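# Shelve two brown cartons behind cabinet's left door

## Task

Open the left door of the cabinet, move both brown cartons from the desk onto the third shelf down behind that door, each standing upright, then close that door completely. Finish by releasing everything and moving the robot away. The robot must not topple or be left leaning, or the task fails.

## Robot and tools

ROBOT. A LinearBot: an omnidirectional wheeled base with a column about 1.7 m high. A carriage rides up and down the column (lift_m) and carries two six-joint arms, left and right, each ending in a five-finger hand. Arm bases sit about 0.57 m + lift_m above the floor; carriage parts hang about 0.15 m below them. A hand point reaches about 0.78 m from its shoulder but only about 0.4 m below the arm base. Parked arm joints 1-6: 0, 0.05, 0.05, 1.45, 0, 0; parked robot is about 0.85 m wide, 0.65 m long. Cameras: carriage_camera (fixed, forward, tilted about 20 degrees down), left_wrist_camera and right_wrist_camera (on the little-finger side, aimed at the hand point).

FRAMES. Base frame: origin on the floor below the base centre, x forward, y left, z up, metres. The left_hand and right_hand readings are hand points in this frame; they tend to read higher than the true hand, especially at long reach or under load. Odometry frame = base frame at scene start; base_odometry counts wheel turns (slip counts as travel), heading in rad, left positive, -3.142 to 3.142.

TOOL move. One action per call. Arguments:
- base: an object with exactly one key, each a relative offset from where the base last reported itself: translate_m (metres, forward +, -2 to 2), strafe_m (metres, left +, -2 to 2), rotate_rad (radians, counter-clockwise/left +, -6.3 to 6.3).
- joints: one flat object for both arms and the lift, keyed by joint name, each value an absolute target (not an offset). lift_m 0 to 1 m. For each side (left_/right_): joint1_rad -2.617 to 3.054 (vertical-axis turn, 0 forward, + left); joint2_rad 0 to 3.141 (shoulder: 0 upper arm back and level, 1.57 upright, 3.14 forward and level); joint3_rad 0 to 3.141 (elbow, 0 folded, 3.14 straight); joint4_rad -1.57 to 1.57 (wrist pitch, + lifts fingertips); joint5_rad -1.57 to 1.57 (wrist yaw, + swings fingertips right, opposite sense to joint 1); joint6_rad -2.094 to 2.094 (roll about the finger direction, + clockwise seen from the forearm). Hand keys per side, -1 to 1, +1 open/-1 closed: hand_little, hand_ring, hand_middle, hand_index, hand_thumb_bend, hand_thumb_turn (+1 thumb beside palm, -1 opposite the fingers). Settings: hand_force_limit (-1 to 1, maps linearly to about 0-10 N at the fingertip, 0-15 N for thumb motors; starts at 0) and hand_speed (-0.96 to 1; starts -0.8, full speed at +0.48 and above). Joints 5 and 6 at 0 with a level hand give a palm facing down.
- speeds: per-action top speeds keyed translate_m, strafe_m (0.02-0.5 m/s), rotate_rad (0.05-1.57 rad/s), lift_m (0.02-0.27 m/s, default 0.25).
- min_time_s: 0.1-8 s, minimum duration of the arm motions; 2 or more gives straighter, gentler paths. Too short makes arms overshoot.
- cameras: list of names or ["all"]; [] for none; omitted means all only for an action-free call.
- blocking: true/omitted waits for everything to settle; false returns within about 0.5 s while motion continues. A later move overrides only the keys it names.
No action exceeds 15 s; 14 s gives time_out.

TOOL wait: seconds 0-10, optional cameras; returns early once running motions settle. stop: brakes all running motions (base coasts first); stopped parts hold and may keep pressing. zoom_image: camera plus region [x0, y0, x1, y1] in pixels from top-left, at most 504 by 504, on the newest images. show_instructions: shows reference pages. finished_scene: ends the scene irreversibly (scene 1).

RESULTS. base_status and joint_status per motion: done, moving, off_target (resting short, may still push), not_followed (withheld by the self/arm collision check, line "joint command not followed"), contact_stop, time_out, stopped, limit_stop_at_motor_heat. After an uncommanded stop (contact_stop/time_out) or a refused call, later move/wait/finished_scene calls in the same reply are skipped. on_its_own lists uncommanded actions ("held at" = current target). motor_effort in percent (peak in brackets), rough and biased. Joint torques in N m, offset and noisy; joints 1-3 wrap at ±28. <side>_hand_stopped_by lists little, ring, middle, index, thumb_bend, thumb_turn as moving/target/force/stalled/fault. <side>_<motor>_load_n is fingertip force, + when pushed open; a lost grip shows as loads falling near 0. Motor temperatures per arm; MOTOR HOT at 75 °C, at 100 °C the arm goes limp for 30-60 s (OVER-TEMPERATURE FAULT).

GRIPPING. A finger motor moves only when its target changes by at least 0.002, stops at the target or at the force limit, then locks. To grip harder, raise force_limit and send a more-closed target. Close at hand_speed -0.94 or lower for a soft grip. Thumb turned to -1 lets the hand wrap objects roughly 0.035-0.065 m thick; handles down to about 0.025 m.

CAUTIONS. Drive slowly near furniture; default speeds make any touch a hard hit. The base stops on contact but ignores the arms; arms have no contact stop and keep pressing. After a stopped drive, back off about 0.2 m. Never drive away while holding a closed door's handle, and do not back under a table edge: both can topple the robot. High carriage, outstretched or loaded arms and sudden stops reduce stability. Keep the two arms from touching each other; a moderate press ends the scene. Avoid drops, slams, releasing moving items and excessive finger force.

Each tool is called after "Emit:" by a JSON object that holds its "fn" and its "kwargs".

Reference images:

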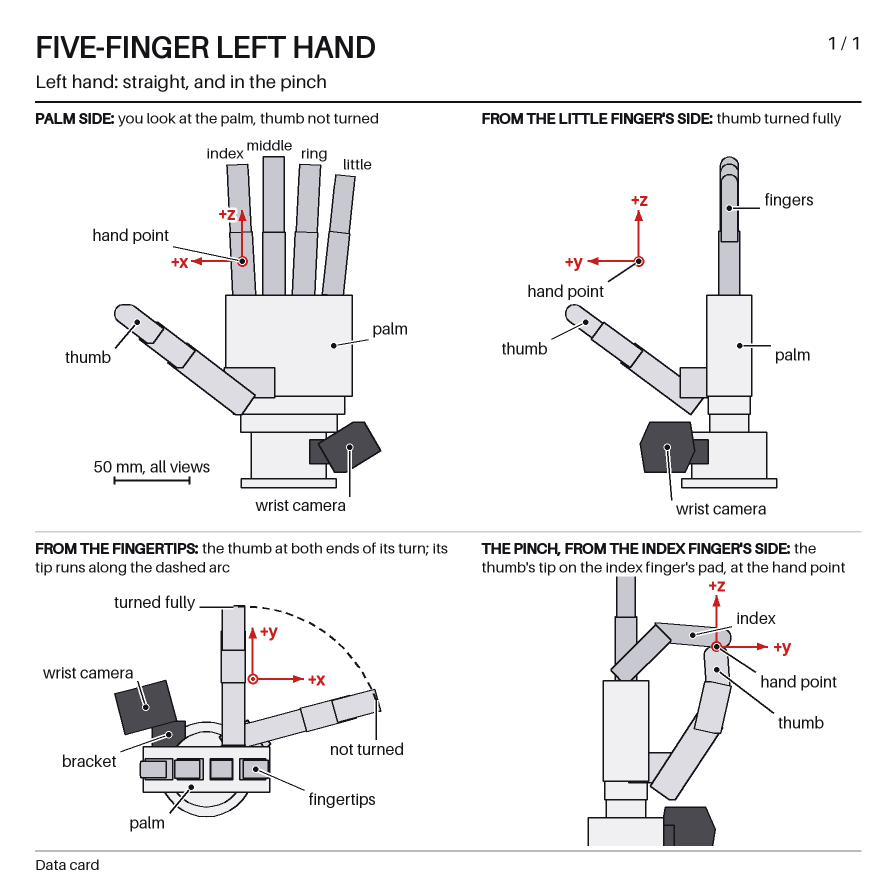

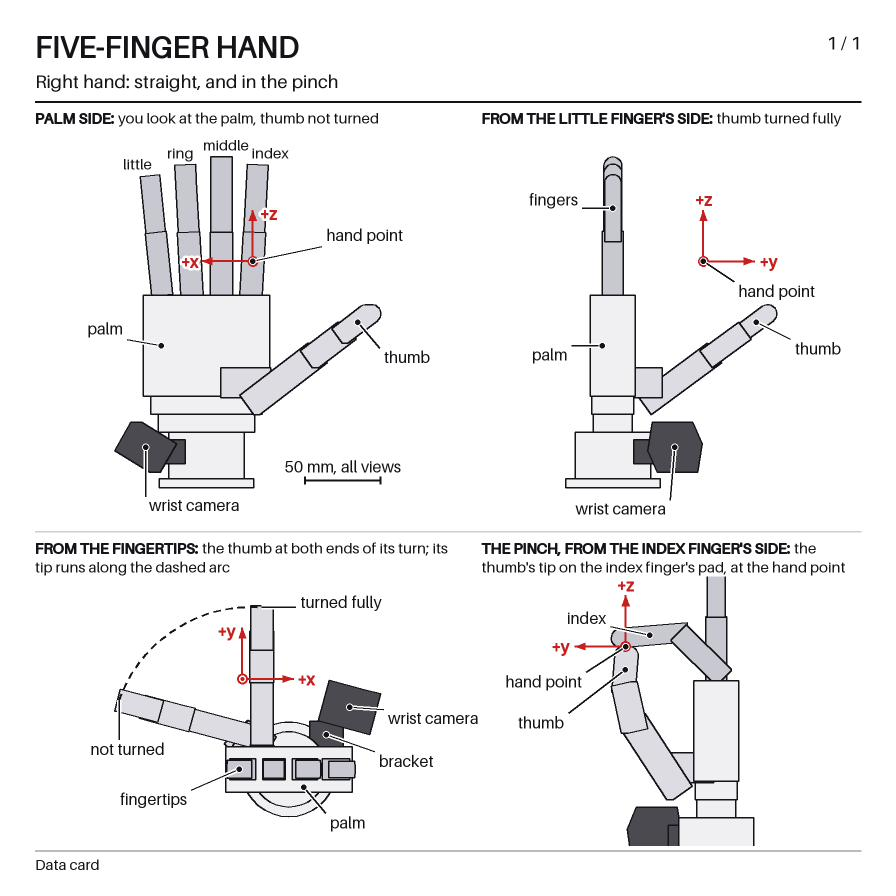

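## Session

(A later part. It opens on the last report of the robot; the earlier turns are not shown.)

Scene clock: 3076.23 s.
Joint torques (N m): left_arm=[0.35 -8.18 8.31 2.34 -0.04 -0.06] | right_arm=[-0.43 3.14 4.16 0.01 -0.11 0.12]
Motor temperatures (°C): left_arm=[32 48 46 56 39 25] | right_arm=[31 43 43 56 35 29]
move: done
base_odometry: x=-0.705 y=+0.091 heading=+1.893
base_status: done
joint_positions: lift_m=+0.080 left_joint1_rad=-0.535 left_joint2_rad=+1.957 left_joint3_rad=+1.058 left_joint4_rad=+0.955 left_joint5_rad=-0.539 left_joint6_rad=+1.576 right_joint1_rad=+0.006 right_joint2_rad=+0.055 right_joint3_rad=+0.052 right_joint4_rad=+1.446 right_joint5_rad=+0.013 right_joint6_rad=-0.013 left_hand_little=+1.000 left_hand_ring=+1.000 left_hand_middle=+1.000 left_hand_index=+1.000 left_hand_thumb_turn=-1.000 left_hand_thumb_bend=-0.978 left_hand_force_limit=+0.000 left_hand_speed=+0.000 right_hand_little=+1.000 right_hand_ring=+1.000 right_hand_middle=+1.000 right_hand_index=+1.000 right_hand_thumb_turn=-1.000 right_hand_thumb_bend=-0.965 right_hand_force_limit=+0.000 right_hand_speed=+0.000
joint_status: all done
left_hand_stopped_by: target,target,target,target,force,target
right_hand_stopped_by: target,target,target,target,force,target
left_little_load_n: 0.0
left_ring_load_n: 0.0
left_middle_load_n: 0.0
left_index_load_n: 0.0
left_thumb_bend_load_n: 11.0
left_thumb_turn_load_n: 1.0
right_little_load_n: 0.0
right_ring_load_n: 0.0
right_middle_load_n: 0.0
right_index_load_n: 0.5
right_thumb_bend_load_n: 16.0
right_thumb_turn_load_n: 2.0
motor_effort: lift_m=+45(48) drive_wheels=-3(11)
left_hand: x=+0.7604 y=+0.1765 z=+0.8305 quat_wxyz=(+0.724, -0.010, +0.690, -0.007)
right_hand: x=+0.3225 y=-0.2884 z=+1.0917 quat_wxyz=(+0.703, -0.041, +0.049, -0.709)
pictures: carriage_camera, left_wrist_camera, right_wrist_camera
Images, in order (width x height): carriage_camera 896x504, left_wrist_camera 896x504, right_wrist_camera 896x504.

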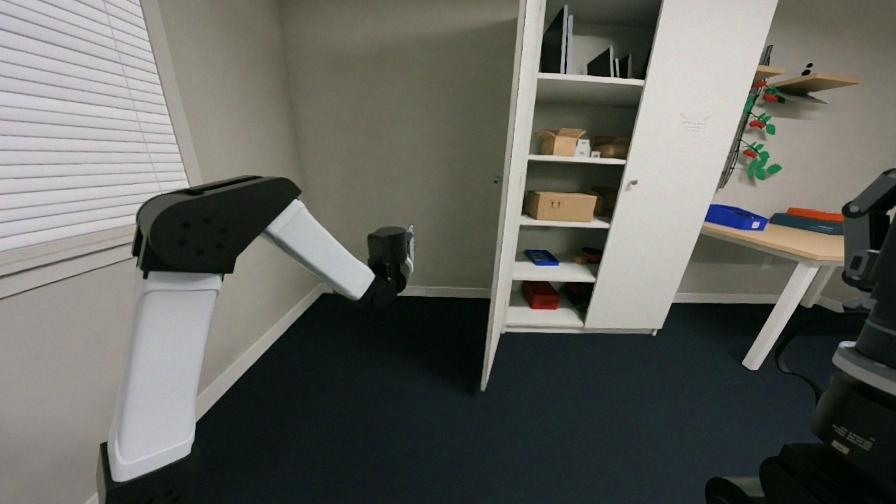

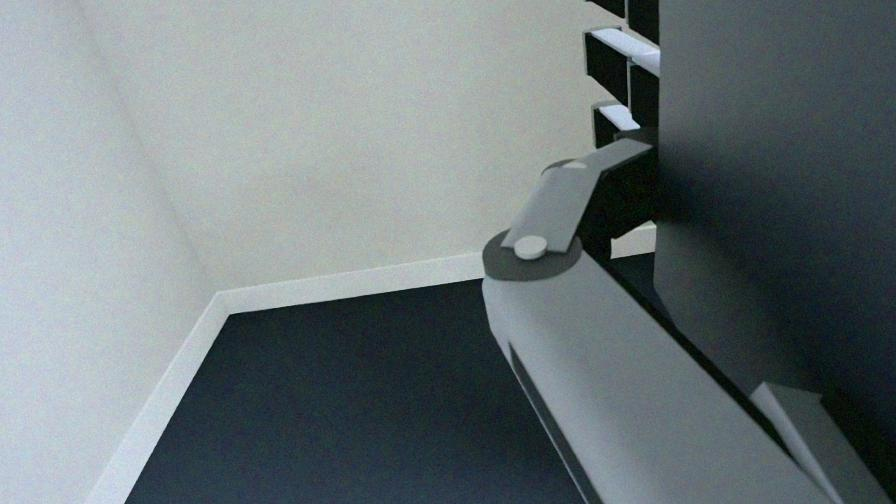

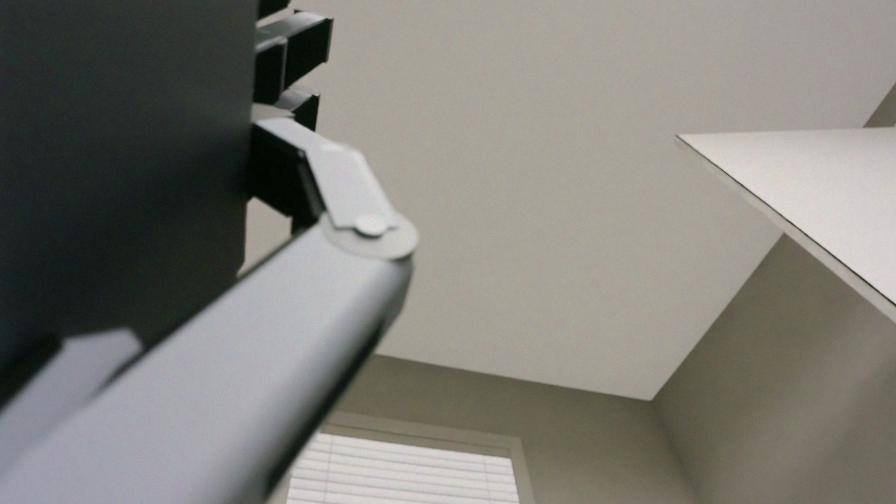

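Emit:
{"fn": "move", "kwargs": {"base": {"translate_m": 0.31}, "speeds": {"translate_m": 0.12}}}

Emit:
{"fn": "move", "kwargs": {"base": {"strafe_m": -0.2}, "speeds": {"strafe_m": 0.08}, "cameras": ["all"]}}

Scene clock: 3085.47 s.
Joint torques (N m): left_arm=[0.13 -8.34 8.25 2.24 0 -0.06] | right_arm=[-0.54 3.1 4.07 0 -0.15 0.11]
Motor temperatures (°C): left_arm=[32 48 46 56 39 25] | right_arm=[31 41 43 54 35 29]
move: done
base_odometry: x=-0.803 y=+0.385 heading=+1.893
base_status: done
joint_positions: lift_m=+0.080 left_joint1_rad=-0.535 left_joint2_rad=+1.957 left_joint3_rad=+1.058 left_joint4_rad=+0.958 left_joint5_rad=-0.539 left_joint6_rad=+1.576 right_joint1_rad=+0.006 right_joint2_rad=+0.055 right_joint3_rad=+0.052 right_joint4_rad=+1.449 right_joint5_rad=+0.013 right_joint6_rad=-0.013 left_hand_little=+1.000 left_hand_ring=+1.000 left_hand_middle=+1.000 left_hand_index=+1.000 left_hand_thumb_turn=-1.000 left_hand_thumb_bend=-0.978 left_hand_force_limit=+0.000 left_hand_speed=+0.000 right_hand_little=+1.000 right_hand_ring=+1.000 right_hand_middle=+1.000 right_hand_index=+1.000 right_hand_thumb_turn=-1.000 right_hand_thumb_bend=-0.965 right_hand_force_limit=+0.000 right_hand_speed=+0.000
joint_status: not commanded
left_hand_stopped_by: target,target,target,target,force,target
right_hand_stopped_by: target,target,target,target,force,target
left_little_load_n: 0.0
left_ring_load_n: 0.0
left_middle_load_n: 0.0
left_index_load_n: 0.0
left_thumb_bend_load_n: 10.5
left_thumb_turn_load_n: 1.0
right_little_load_n: 0.0
right_ring_load_n: 0.0
right_middle_load_n: 0.0
right_index_load_n: 0.0
right_thumb_bend_load_n: 16.0
right_thumb_turn_load_n: 2.0
motor_effort: lift_m=+45(47) drive_wheels=-6(12)
left_hand: x=+0.7605 y=+0.1767 z=+0.8311 quat_wxyz=(+0.725, -0.011, +0.689, -0.007)
right_hand: x=+0.3218 y=-0.2884 z=+1.0920 quat_wxyz=(+0.703, -0.040, +0.048, -0.709)
pictures: none

Scene clock: 3088.60 s.
Joint torques (N m): left_arm=[0.24 -8.23 8.5 2.25 -0.02 -0.05] | right_arm=[-0.29 3.04 4.25 0.01 -0.15 0.11]
Motor temperatures (°C): left_arm=[32 48 46 55 39 25] | right_arm=[31 41 42 54 35 29]
move: done
base_odometry: x=-0.614 y=+0.449 heading=+1.894
base_status: done
joint_positions: lift_m=+0.080 left_joint1_rad=-0.535 left_joint2_rad=+1.957 left_joint3_rad=+1.058 left_joint4_rad=+0.958 left_joint5_rad=-0.538 left_joint6_rad=+1.576 right_joint1_rad=+0.004 right_joint2_rad=+0.055 right_joint3_rad=+0.052 right_joint4_rad=+1.450 right_joint5_rad=+0.011 right_joint6_rad=-0.013 left_hand_little=+1.000 left_hand_ring=+1.000 left_hand_middle=+1.000 left_hand_index=+1.000 left_hand_thumb_turn=-1.000 left_hand_thumb_bend=-0.978 left_hand_force_limit=+0.000 left_hand_speed=+0.000 right_hand_little=+1.000 right_hand_ring=+1.000 right_hand_middle=+1.000 right_hand_index=+1.000 right_hand_thumb_turn=-1.000 right_hand_thumb_bend=-0.965 right_hand_force_limit=+0.000 right_hand_speed=+0.000
joint_status: not commanded
left_hand_stopped_by: target,target,target,target,force,target
right_hand_stopped_by: target,target,target,target,force,target
left_little_load_n: 0.0
left_ring_load_n: 0.0
left_middle_load_n: 0.0
left_index_load_n: 0.0
left_thumb_bend_load_n: 10.5
left_thumb_turn_load_n: 1.0
right_little_load_n: 0.0
right_ring_load_n: 0.0
right_middle_load_n: 0.0
right_index_load_n: 0.0
right_thumb_bend_load_n: 16.0
right_thumb_turn_load_n: 2.0
motor_effort: lift_m=+46(47) drive_wheels=-3(13)
left_hand: x=+0.7606 y=+0.1766 z=+0.8311 quat_wxyz=(+0.725, -0.010, +0.689, -0.008)
right_hand: x=+0.3216 y=-0.2882 z=+1.0920 quat_wxyz=(+0.702, -0.040, +0.047, -0.709)
pictures: carriage_camera, left_wrist_camera, right_wrist_camera
Images, in order (width x height): carriage_camera 896x504, left_wrist_camera 896x504, right_wrist_camera 896x504.

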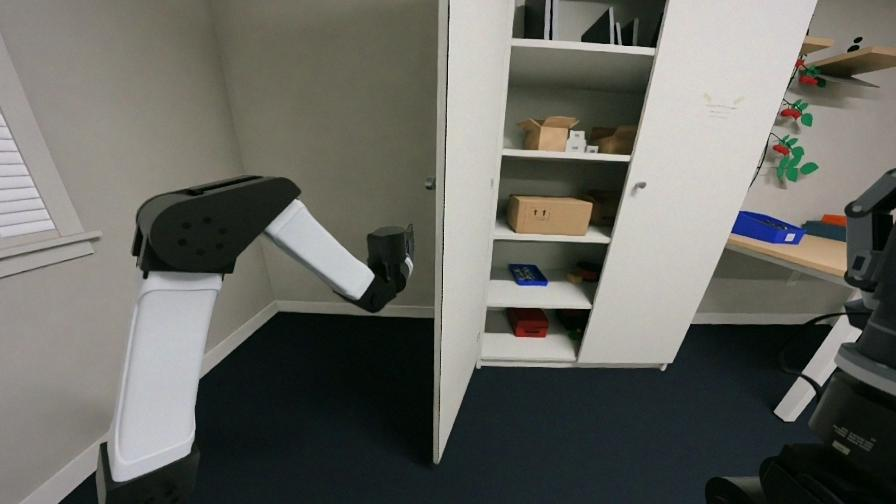

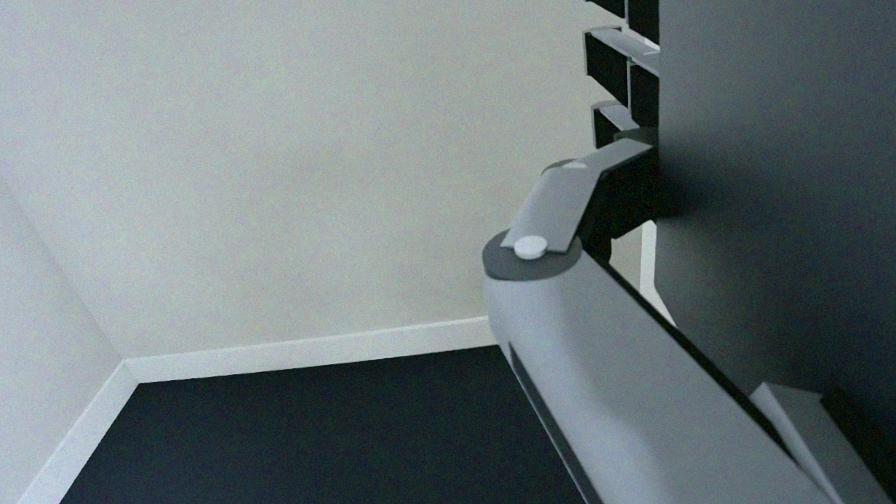

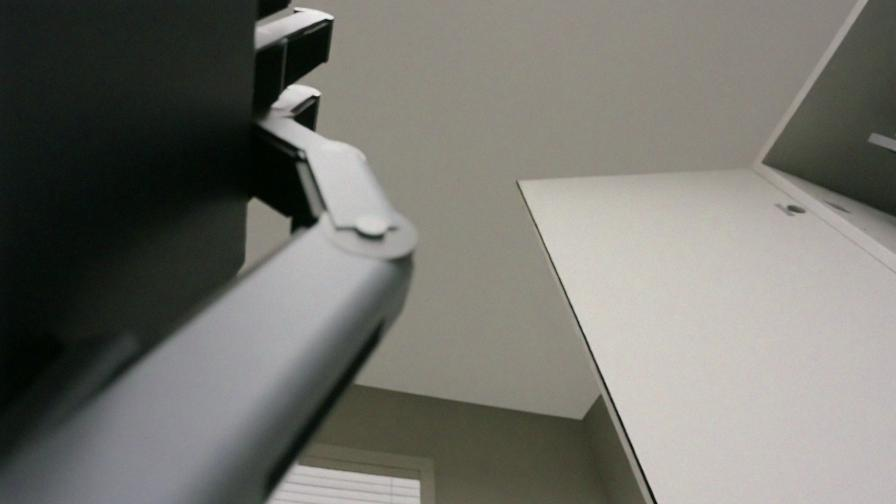

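Emit:
{"fn": "move", "kwargs": {"base": {"strafe_m": -0.15}, "speeds": {"strafe_m": 0.06}, "cameras": ["all"]}}

Scene clock: 3095.87 s.
Joint torques (N m): left_arm=[2.93 -8.31 8.83 2.25 -0.32 -0.07] | right_arm=[-0.57 3.22 4.07 -0.01 -0.13 0.14]
Motor temperatures (°C): left_arm=[32 48 46 55 38 25] | right_arm=[31 40 42 53 34 29]
move: done
base_odometry: x=-0.471 y=+0.497 heading=+1.894
base_status: done
joint_positions: lift_m=+0.080 left_joint1_rad=-0.563 left_joint2_rad=+1.957 left_joint3_rad=+1.054 left_joint4_rad=+0.964 left_joint5_rad=-0.508 left_joint6_rad=+1.573 right_joint1_rad=+0.004 right_joint2_rad=+0.055 right_joint3_rad=+0.052 right_joint4_rad=+1.451 right_joint5_rad=+0.011 right_joint6_rad=-0.013 left_hand_little=+1.000 left_hand_ring=+1.000 left_hand_middle=+1.000 left_hand_index=+1.000 left_hand_thumb_turn=-1.000 left_hand_thumb_bend=-0.978 left_hand_force_limit=+0.000 left_hand_speed=+0.000 right_hand_little=+1.000 right_hand_ring=+1.000 right_hand_middle=+1.000 right_hand_index=+1.000 right_hand_thumb_turn=-1.000 right_hand_thumb_bend=-0.965 right_hand_force_limit=+0.000 right_hand_speed=+0.000
joint_status: not commanded
left_hand_stopped_by: target,target,target,target,force,target
right_hand_stopped_by: target,target,target,target,force,target
left_little_load_n: 0.0
left_ring_load_n: 0.0
left_middle_load_n: 0.0
left_index_load_n: 0.0
left_thumb_bend_load_n: 10.5
left_thumb_turn_load_n: 1.0
right_little_load_n: 0.0
right_ring_load_n: 0.0
right_middle_load_n: 0.0
right_index_load_n: 0.0
right_thumb_bend_load_n: 16.0
right_thumb_turn_load_n: 2.0
motor_effort: lift_m=+47(47) drive_wheels=-3(14)
left_hand: x=+0.7574 y=+0.1557 z=+0.8306 quat_wxyz=(+0.725, +0.009, +0.688, -0.030)
right_hand: x=+0.3214 y=-0.2882 z=+1.0921 quat_wxyz=(+0.702, -0.040, +0.047, -0.709)
pictures: carriage_camera, left_wrist_camera, right_wrist_camera
Images, in order (width x height): carriage_camera 896x504, left_wrist_camera 896x504, right_wrist_camera 896x504.

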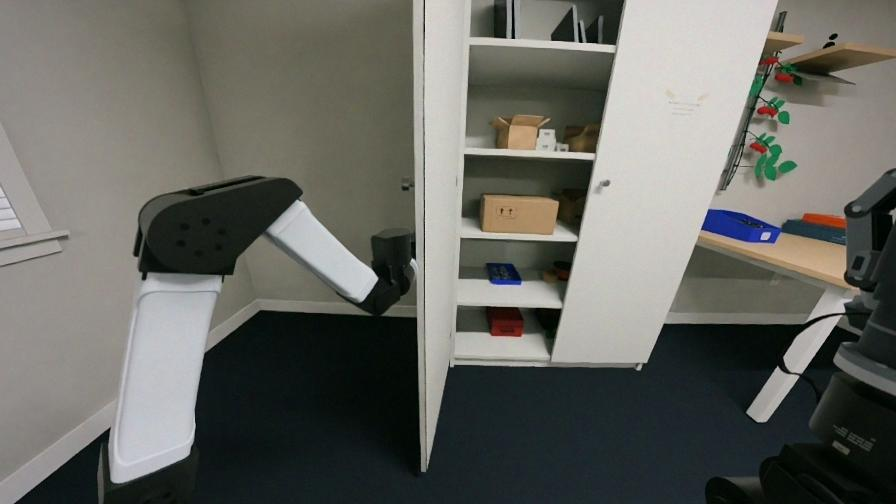

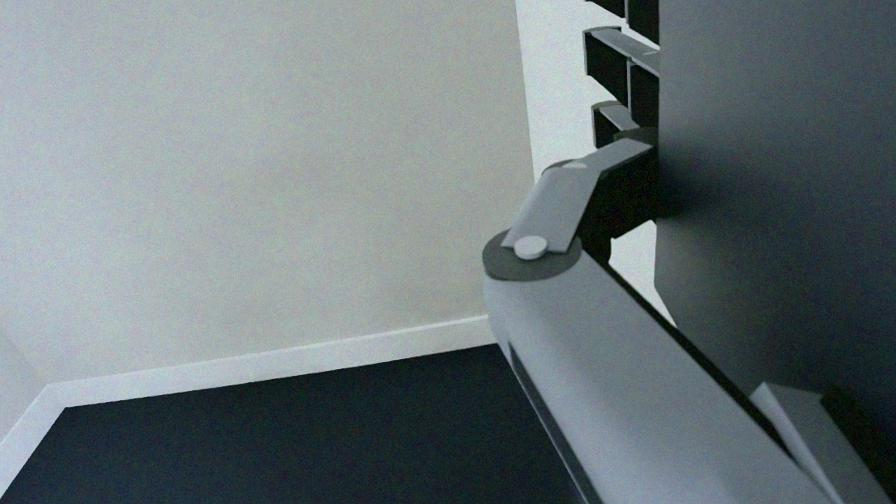

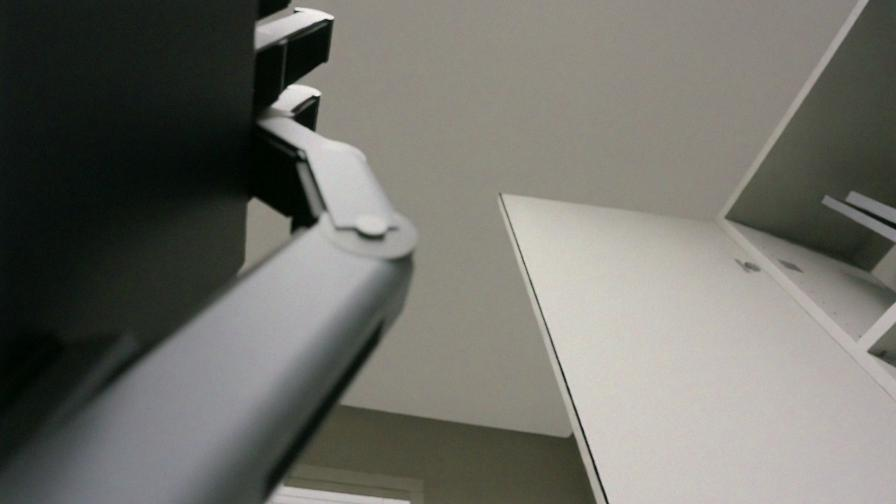

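Emit:
{"fn": "move", "kwargs": {"base": {"strafe_m": 0.05}, "speeds": {"strafe_m": 0.06}, "cameras": ["carriage_camera"]}}

Emit:
{"fn": "move", "kwargs": {"base": {"translate_m": -0.12}, "speeds": {"translate_m": 0.08}, "cameras": ["carriage_camera"]}}

Scene clock: 3104.97 s.
Joint torques (N m): left_arm=[0.01 -8.14 8.69 2.25 -0.1 -0.02] | right_arm=[-0.36 3.18 4.03 -0.02 -0.13 0.13]
Motor temperatures (°C): left_arm=[32 48 45 55 38 25] | right_arm=[31 39 41 52 34 29]
move: done
base_odometry: x=-0.519 y=+0.481 heading=+1.894
base_status: done
joint_positions: lift_m=+0.080 left_joint1_rad=-0.534 left_joint2_rad=+1.957 left_joint3_rad=+1.054 left_joint4_rad=+0.961 left_joint5_rad=-0.529 left_joint6_rad=+1.573 right_joint1_rad=+0.004 right_joint2_rad=+0.055 right_joint3_rad=+0.052 right_joint4_rad=+1.451 right_joint5_rad=+0.011 right_joint6_rad=-0.013 left_hand_little=+1.000 left_hand_ring=+1.000 left_hand_middle=+1.000 left_hand_index=+1.000 left_hand_thumb_turn=-1.000 left_hand_thumb_bend=-0.978 left_hand_force_limit=+0.000 left_hand_speed=+0.000 right_hand_little=+1.000 right_hand_ring=+1.000 right_hand_middle=+1.000 right_hand_index=+1.000 right_hand_thumb_turn=-1.000 right_hand_thumb_bend=-0.965 right_hand_force_limit=+0.000 right_hand_speed=+0.000
joint_status: not commanded
left_hand_stopped_by: target,target,target,target,force,target
right_hand_stopped_by: target,target,target,target,force,target
left_little_load_n: 0.0
left_ring_load_n: 0.0
left_middle_load_n: 0.0
left_index_load_n: 0.0
left_thumb_bend_load_n: 10.5
left_thumb_turn_load_n: 1.0
right_little_load_n: 0.0
right_ring_load_n: 0.0
right_middle_load_n: 0.0
right_index_load_n: 0.0
right_thumb_bend_load_n: 16.0
right_thumb_turn_load_n: 2.0
motor_effort: lift_m=+46(47) drive_wheels=-1(14)
left_hand: x=+0.7606 y=+0.1755 z=+0.8299 quat_wxyz=(+0.724, -0.008, +0.689, -0.011)
right_hand: x=+0.3214 y=-0.2882 z=+1.0921 quat_wxyz=(+0.702, -0.040, +0.047, -0.709)
Images, in order (width x height): carriage_camera 896x504.

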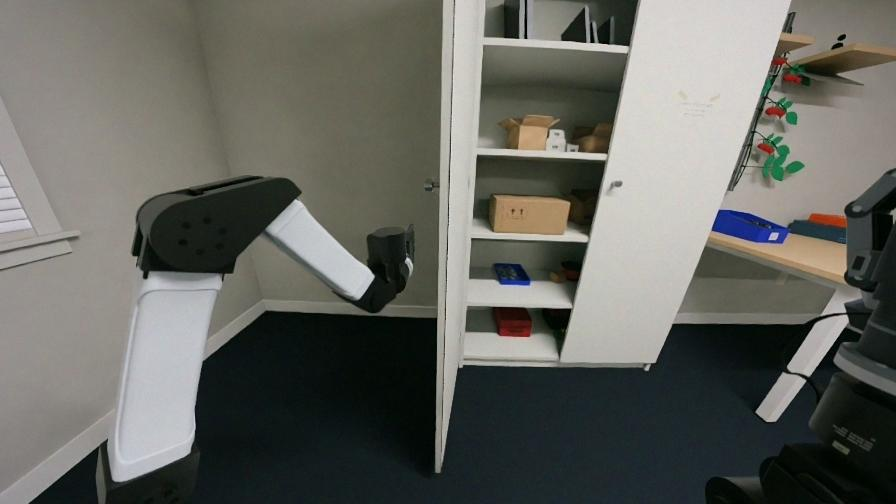

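Scene clock: 3107.10 s.
Joint torques (N m): left_arm=[0.29 -8.01 8.79 2.2 -0.13 -0.05] | right_arm=[-0.43 3.11 4.16 0.06 -0.13 0.14]
Motor temperatures (°C): left_arm=[31 48 45 55 38 25] | right_arm=[31 38 41 52 34 29]
move: done
base_odometry: x=-0.481 y=+0.367 heading=+1.894
base_status: done
joint_positions: lift_m=+0.080 left_joint1_rad=-0.534 left_joint2_rad=+1.957 left_joint3_rad=+1.054 left_joint4_rad=+0.959 left_joint5_rad=-0.530 left_joint6_rad=+1.573 right_joint1_rad=+0.004 right_joint2_rad=+0.055 right_joint3_rad=+0.052 right_joint4_rad=+1.450 right_joint5_rad=+0.011 right_joint6_rad=-0.013 left_hand_little=+1.000 left_hand_ring=+1.000 left_hand_middle=+1.000 left_hand_index=+1.000 left_hand_thumb_turn=-1.000 left_hand_thumb_bend=-0.978 left_hand_force_limit=+0.000 left_hand_speed=+0.000 right_hand_little=+1.000 right_hand_ring=+1.000 right_hand_middle=+1.000 right_hand_index=+1.000 right_hand_thumb_turn=-1.000 right_hand_thumb_bend=-0.965 right_hand_force_limit=+0.000 right_hand_speed=+0.000
joint_status: not commanded
left_hand_stopped_by: target,target,target,target,force,target
right_hand_stopped_by: target,target,target,target,force,target
left_little_load_n: 0.0
left_ring_load_n: 0.0
left_middle_load_n: 0.0
left_index_load_n: 0.0
left_thumb_bend_load_n: 11.0
left_thumb_turn_load_n: 1.0
right_little_load_n: -0.5
right_ring_load_n: 0.0
right_middle_load_n: 0.0
right_index_load_n: 0.0
right_thumb_bend_load_n: 16.0
right_thumb_turn_load_n: 2.0
motor_effort: lift_m=+47(48) drive_wheels=-1(10)
left_hand: x=+0.7605 y=+0.1755 z=+0.8294 quat_wxyz=(+0.724, -0.008, +0.690, -0.011)
right_hand: x=+0.3216 y=-0.2882 z=+1.0920 quat_wxyz=(+0.702, -0.040, +0.047, -0.709)
Images, in order (width x height): carriage_camera 896x504.

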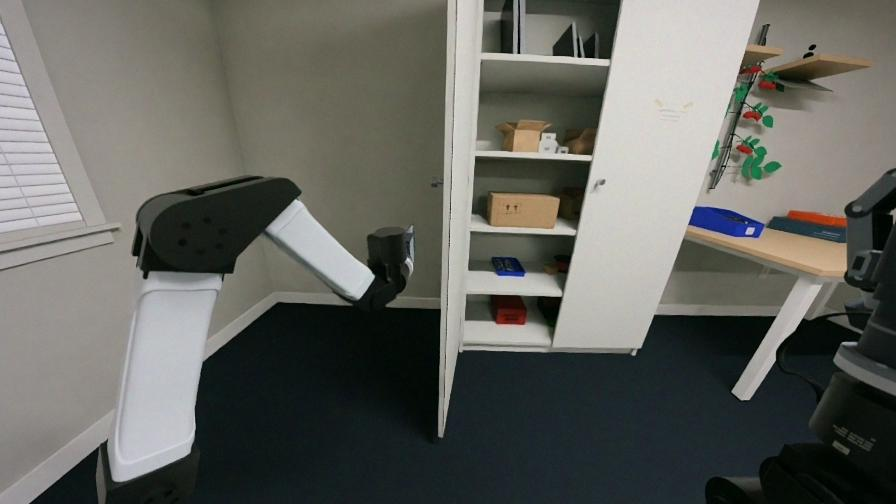

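Emit:
{"fn": "move", "kwargs": {"base": {"strafe_m": -0.15}, "speeds": {"strafe_m": 0.06}, "cameras": ["all"]}}

Scene clock: 3112.40 s.
Joint torques (N m): left_arm=[0.06 -8.2 8.68 2.2 0.01 -0.04] | right_arm=[-0.21 3.1 4.1 -0.03 -0.12 0.11]
move: done
base_odometry: x=-0.338 y=+0.414 heading=+1.894
base_status: done
joint_positions: lift_m=+0.080 left_joint1_rad=-0.531 left_joint2_rad=+1.957 left_joint3_rad=+1.054 left_joint4_rad=+0.959 left_joint5_rad=-0.545 left_joint6_rad=+1.573 right_joint1_rad=+0.003 right_joint2_rad=+0.055 right_joint3_rad=+0.052 right_joint4_rad=+1.451 right_joint5_rad=+0.010 right_joint6_rad=-0.013 left_hand_little=+1.000 left_hand_ring=+1.000 left_hand_middle=+1.000 left_hand_index=+1.000 left_hand_thumb_turn=-1.000 left_hand_thumb_bend=-0.978 left_hand_force_limit=+0.000 left_hand_speed=+0.000 right_hand_little=+1.000 right_hand_ring=+1.000 right_hand_middle=+1.000 right_hand_index=+1.000 right_hand_thumb_turn=-1.000 right_hand_thumb_bend=-0.965 right_hand_force_limit=+0.000 right_hand_speed=+0.000
joint_status: not commanded
left_hand_stopped_by: target,target,target,target,force,target
right_hand_stopped_by: target,target,target,target,force,target
left_little_load_n: 0.0
left_ring_load_n: 0.0
left_middle_load_n: 0.0
left_index_load_n: 0.0
left_thumb_bend_load_n: 11.0
left_thumb_turn_load_n: 1.0
right_little_load_n: 0.0
right_ring_load_n: 0.0
right_middle_load_n: 0.0
right_index_load_n: 0.0
right_thumb_bend_load_n: 16.0
right_thumb_turn_load_n: 2.0
motor_effort: lift_m=+46(48) drive_wheels=+2(8)
left_hand: x=+0.7601 y=+0.1803 z=+0.8293 quat_wxyz=(+0.724, -0.014, +0.690, -0.004)
right_hand: x=+0.3215 y=-0.2880 z=+1.0920 quat_wxyz=(+0.702, -0.040, +0.046, -0.710)
pictures: carriage_camera, left_wrist_camera, right_wrist_camera
Images, in order (width x height): carriage_camera 896x504, left_wrist_camera 896x504, right_wrist_camera 896x504.

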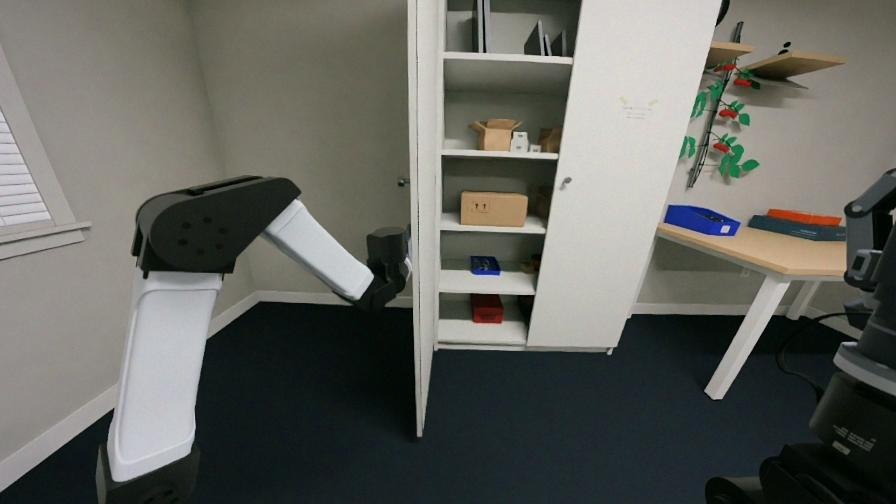

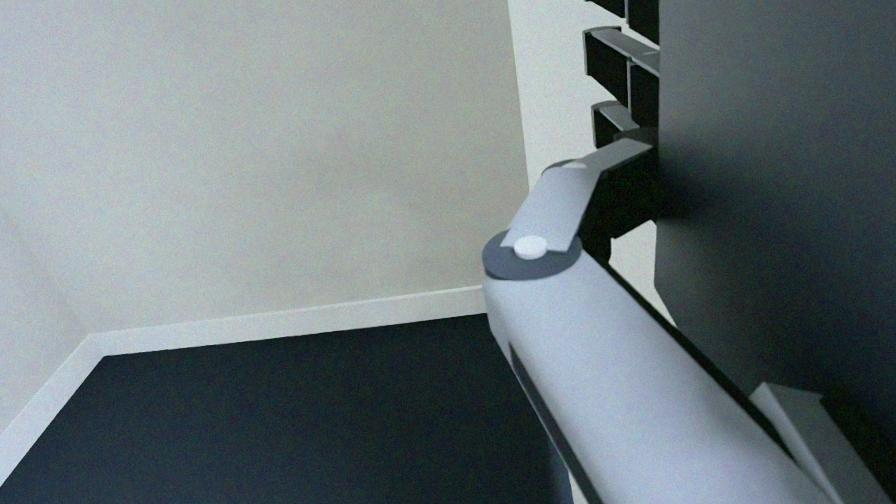

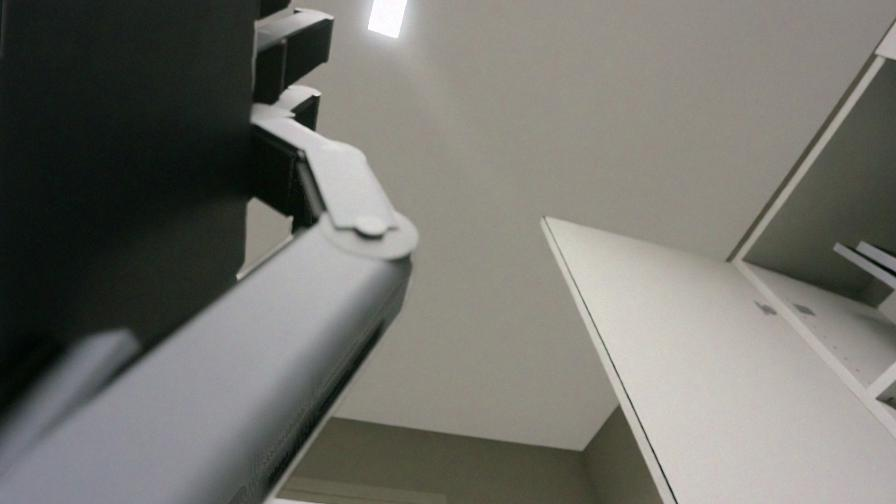

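Emit:
{"fn": "move", "kwargs": {"base": {"strafe_m": -0.2}, "speeds": {"strafe_m": 0.08}, "cameras": ["carriage_camera", "left_wrist_camera"]}}

Scene clock: 3116.93 s.
Joint torques (N m): left_arm=[-0.06 -8.23 8.8 2.31 0.03 -0.03] | right_arm=[-0.31 3.14 4.11 0.02 -0.11 0.1]
move: done
base_odometry: x=-0.148 y=+0.478 heading=+1.893
base_status: done
joint_positions: lift_m=+0.080 left_joint1_rad=-0.530 left_joint2_rad=+1.957 left_joint3_rad=+1.054 left_joint4_rad=+0.958 left_joint5_rad=-0.550 left_joint6_rad=+1.574 right_joint1_rad=+0.003 right_joint2_rad=+0.055 right_joint3_rad=+0.052 right_joint4_rad=+1.451 right_joint5_rad=+0.009 right_joint6_rad=-0.013 left_hand_little=+1.000 left_hand_ring=+1.000 left_hand_middle=+1.000 left_hand_index=+1.000 left_hand_thumb_turn=-1.000 left_hand_thumb_bend=-0.978 left_hand_force_limit=+0.000 left_hand_speed=+0.000 right_hand_little=+1.000 right_hand_ring=+1.000 right_hand_middle=+1.000 right_hand_index=+1.000 right_hand_thumb_turn=-1.000 right_hand_thumb_bend=-0.965 right_hand_force_limit=+0.000 right_hand_speed=+0.000
joint_status: not commanded
left_hand_stopped_by: target,target,target,target,force,target
right_hand_stopped_by: target,target,target,target,force,target
left_little_load_n: 0.0
left_ring_load_n: 0.0
left_middle_load_n: -1.0
left_index_load_n: 0.0
left_thumb_bend_load_n: 10.5
left_thumb_turn_load_n: 1.0
right_little_load_n: 0.0
right_ring_load_n: 0.0
right_middle_load_n: 0.0
right_index_load_n: 0.0
right_thumb_bend_load_n: 16.0
right_thumb_turn_load_n: 2.0
motor_effort: lift_m=+47(47) drive_wheels=-3(12)
left_hand: x=+0.7598 y=+0.1813 z=+0.8291 quat_wxyz=(+0.723, -0.016, +0.690, -0.002)
right_hand: x=+0.3215 y=-0.2880 z=+1.0920 quat_wxyz=(+0.702, -0.040, +0.046, -0.710)
Images, in order (width x height): carriage_camera 896x504, left_wrist_camera 896x504.

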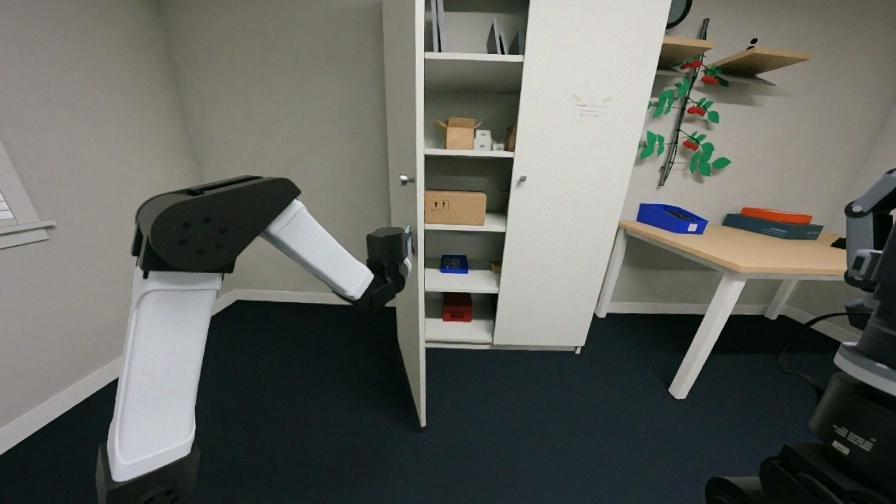

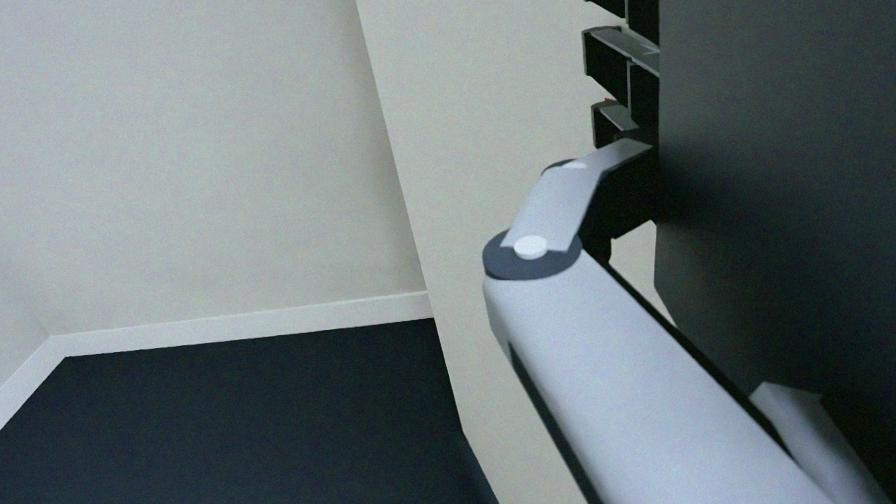

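Emit:
{"fn": "move", "kwargs": {"base": {"strafe_m": -0.12}, "speeds": {"strafe_m": 0.08}}}

Emit:
{"fn": "move", "kwargs": {"base": {"translate_m": 0.12}, "speeds": {"translate_m": 0.06}, "cameras": ["carriage_camera", "left_wrist_camera"]}}

Scene clock: 3125.03 s.
Joint torques (N m): left_arm=[0.05 -8.13 8.7 2.28 0.08 -0.1] | right_arm=[-0.25 3.18 4.31 0 -0.06 0.14]
move: done
base_odometry: x=-0.035 y=+0.515 heading=+1.893
base_status: done
joint_positions: lift_m=+0.080 left_joint1_rad=-0.530 left_joint2_rad=+1.957 left_joint3_rad=+1.054 left_joint4_rad=+0.958 left_joint5_rad=-0.553 left_joint6_rad=+1.574 right_joint1_rad=+0.003 right_joint2_rad=+0.055 right_joint3_rad=+0.052 right_joint4_rad=+1.451 right_joint5_rad=+0.009 right_joint6_rad=-0.013 left_hand_little=+1.000 left_hand_ring=+1.000 left_hand_middle=+1.000 left_hand_index=+1.000 left_hand_thumb_turn=-1.000 left_hand_thumb_bend=-0.978 left_hand_force_limit=+0.000 left_hand_speed=+0.000 right_hand_little=+1.000 right_hand_ring=+1.000 right_hand_middle=+1.000 right_hand_index=+1.000 right_hand_thumb_turn=-1.000 right_hand_thumb_bend=-0.965 right_hand_force_limit=+0.000 right_hand_speed=+0.000
joint_status: not commanded
left_hand_stopped_by: target,target,target,target,force,target
right_hand_stopped_by: target,target,target,target,force,target
left_little_load_n: 0.0
left_ring_load_n: 0.0
left_middle_load_n: -1.0
left_index_load_n: 0.0
left_thumb_bend_load_n: 11.0
left_thumb_turn_load_n: 1.0
right_little_load_n: 0.0
right_ring_load_n: 0.0
right_middle_load_n: 0.0
right_index_load_n: 0.0
right_thumb_bend_load_n: 16.0
right_thumb_turn_load_n: 2.0
motor_effort: lift_m=+46(48) drive_wheels=-3(12)
left_hand: x=+0.7596 y=+0.1820 z=+0.8291 quat_wxyz=(+0.723, -0.017, +0.690, -0.001)
right_hand: x=+0.3215 y=-0.2880 z=+1.0920 quat_wxyz=(+0.702, -0.040, +0.046, -0.710)
pictures: none

Scene clock: 3127.57 s.
Joint torques (N m): left_arm=[-0.01 -8.2 8.8 2.28 0.1 -0.06] | right_arm=[-0.29 3.02 3.86 -0.01 -0.11 0.14]
move: done
base_odometry: x=-0.072 y=+0.629 heading=+1.893
base_status: done
joint_positions: lift_m=+0.080 left_joint1_rad=-0.530 left_joint2_rad=+1.957 left_joint3_rad=+1.054 left_joint4_rad=+0.958 left_joint5_rad=-0.548 left_joint6_rad=+1.574 right_joint1_rad=+0.003 right_joint2_rad=+0.055 right_joint3_rad=+0.052 right_joint4_rad=+1.449 right_joint5_rad=+0.009 right_joint6_rad=-0.013 left_hand_little=+1.000 left_hand_ring=+1.000 left_hand_middle=+1.000 left_hand_index=+1.000 left_hand_thumb_turn=-1.000 left_hand_thumb_bend=-0.978 left_hand_force_limit=+0.000 left_hand_speed=+0.000 right_hand_little=+1.000 right_hand_ring=+1.000 right_hand_middle=+1.000 right_hand_index=+1.000 right_hand_thumb_turn=-1.000 right_hand_thumb_bend=-0.965 right_hand_force_limit=+0.000 right_hand_speed=+0.000
joint_status: not commanded
left_hand_stopped_by: target,target,target,target,force,target
right_hand_stopped_by: target,target,target,target,force,target
left_little_load_n: 0.0
left_ring_load_n: 0.0
left_middle_load_n: -0.5
left_index_load_n: 0.0
left_thumb_bend_load_n: 10.5
left_thumb_turn_load_n: 1.0
right_little_load_n: 0.0
right_ring_load_n: 0.0
right_middle_load_n: 0.0
right_index_load_n: 0.0
right_thumb_bend_load_n: 16.0
right_thumb_turn_load_n: 2.0
motor_effort: lift_m=+46(47) drive_wheels=+3(10)
left_hand: x=+0.7599 y=+0.1811 z=+0.8291 quat_wxyz=(+0.723, -0.015, +0.690, -0.002)
right_hand: x=+0.3219 y=-0.2880 z=+1.0919 quat_wxyz=(+0.702, -0.041, +0.047, -0.710)
Images, in order (width x height): carriage_camera 896x504, left_wrist_camera 896x504.

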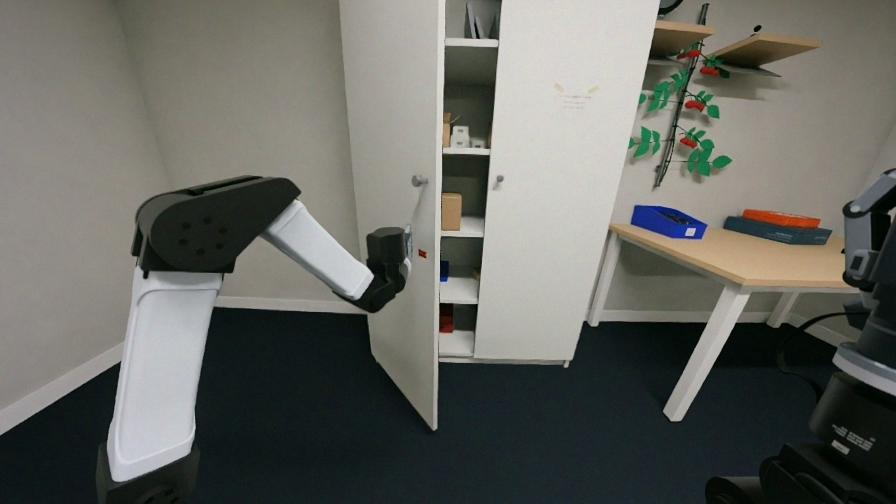

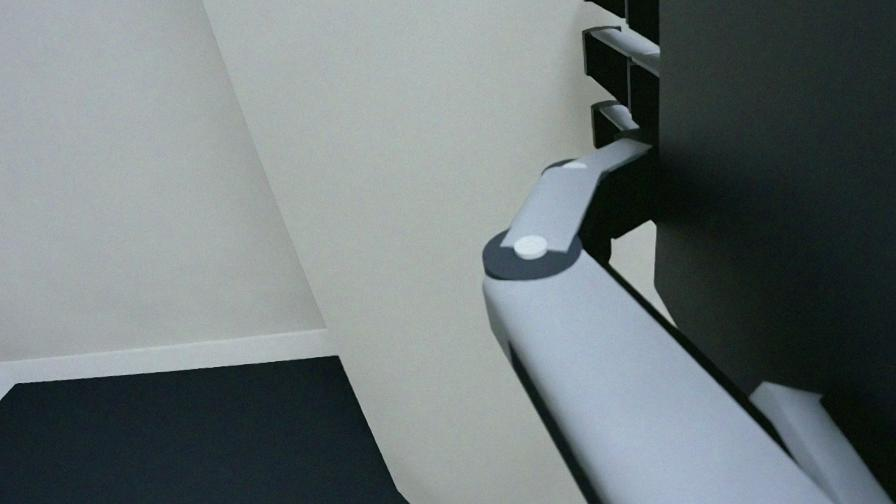

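Emit:
{"fn": "move", "kwargs": {"base": {"translate_m": 0.15}, "speeds": {"translate_m": 0.06}, "cameras": ["carriage_camera", "left_wrist_camera"]}}

Scene clock: 3132.57 s.
Joint torques (N m): left_arm=[0.17 -8.4 8.8 2.33 0.01 -0.06] | right_arm=[-0.27 3.07 4.16 0.04 -0.12 0.11]
move: done
base_odometry: x=-0.119 y=+0.772 heading=+1.892
base_status: done
joint_positions: lift_m=+0.080 left_joint1_rad=-0.532 left_joint2_rad=+1.957 left_joint3_rad=+1.054 left_joint4_rad=+0.958 left_joint5_rad=-0.543 left_joint6_rad=+1.574 right_joint1_rad=+0.003 right_joint2_rad=+0.055 right_joint3_rad=+0.052 right_joint4_rad=+1.448 right_joint5_rad=+0.009 right_joint6_rad=-0.013 left_hand_little=+1.000 left_hand_ring=+1.000 left_hand_middle=+1.000 left_hand_index=+1.000 left_hand_thumb_turn=-1.000 left_hand_thumb_bend=-0.978 left_hand_force_limit=+0.000 left_hand_speed=+0.000 right_hand_little=+1.000 right_hand_ring=+1.000 right_hand_middle=+1.000 right_hand_index=+1.000 right_hand_thumb_turn=-1.000 right_hand_thumb_bend=-0.965 right_hand_force_limit=+0.000 right_hand_speed=+0.000
joint_status: not commanded
left_hand_stopped_by: target,target,target,target,force,target
right_hand_stopped_by: target,target,target,target,force,target
left_little_load_n: 0.0
left_ring_load_n: 0.0
left_middle_load_n: 0.0
left_index_load_n: 0.0
left_thumb_bend_load_n: 10.5
left_thumb_turn_load_n: 1.0
right_little_load_n: 0.0
right_ring_load_n: 0.0
right_middle_load_n: 0.0
right_index_load_n: 0.0
right_thumb_bend_load_n: 16.0
right_thumb_turn_load_n: 2.0
motor_effort: lift_m=+47(47) drive_wheels=-5(15)
left_hand: x=+0.7600 y=+0.1791 z=+0.8292 quat_wxyz=(+0.723, -0.013, +0.690, -0.005)
right_hand: x=+0.3221 y=-0.2880 z=+1.0918 quat_wxyz=(+0.702, -0.041, +0.047, -0.710)
Images, in order (width x height): carriage_camera 896x504, left_wrist_camera 896x504.

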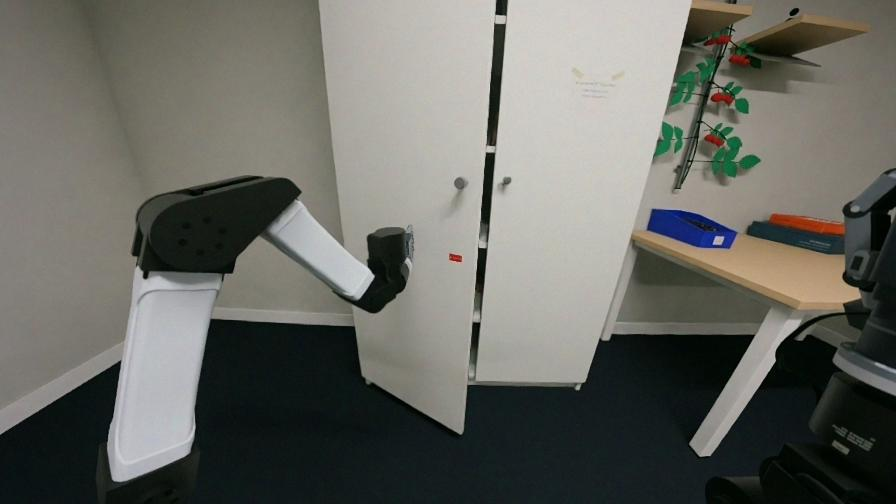

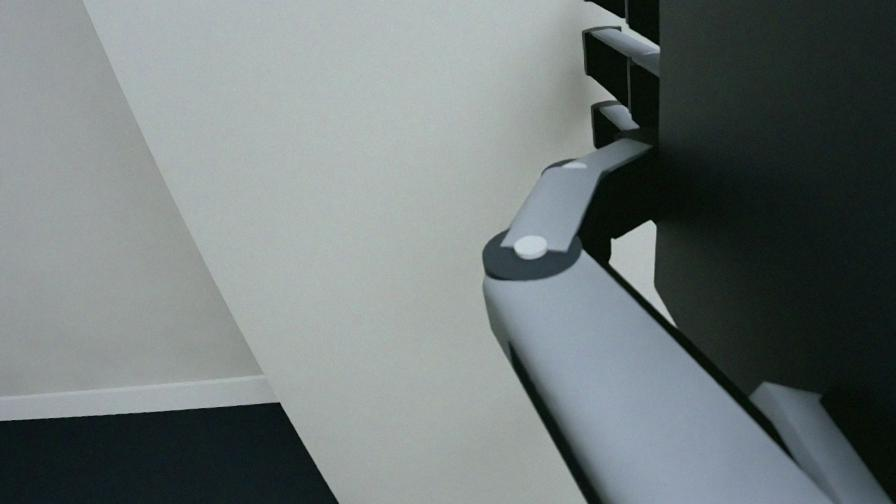

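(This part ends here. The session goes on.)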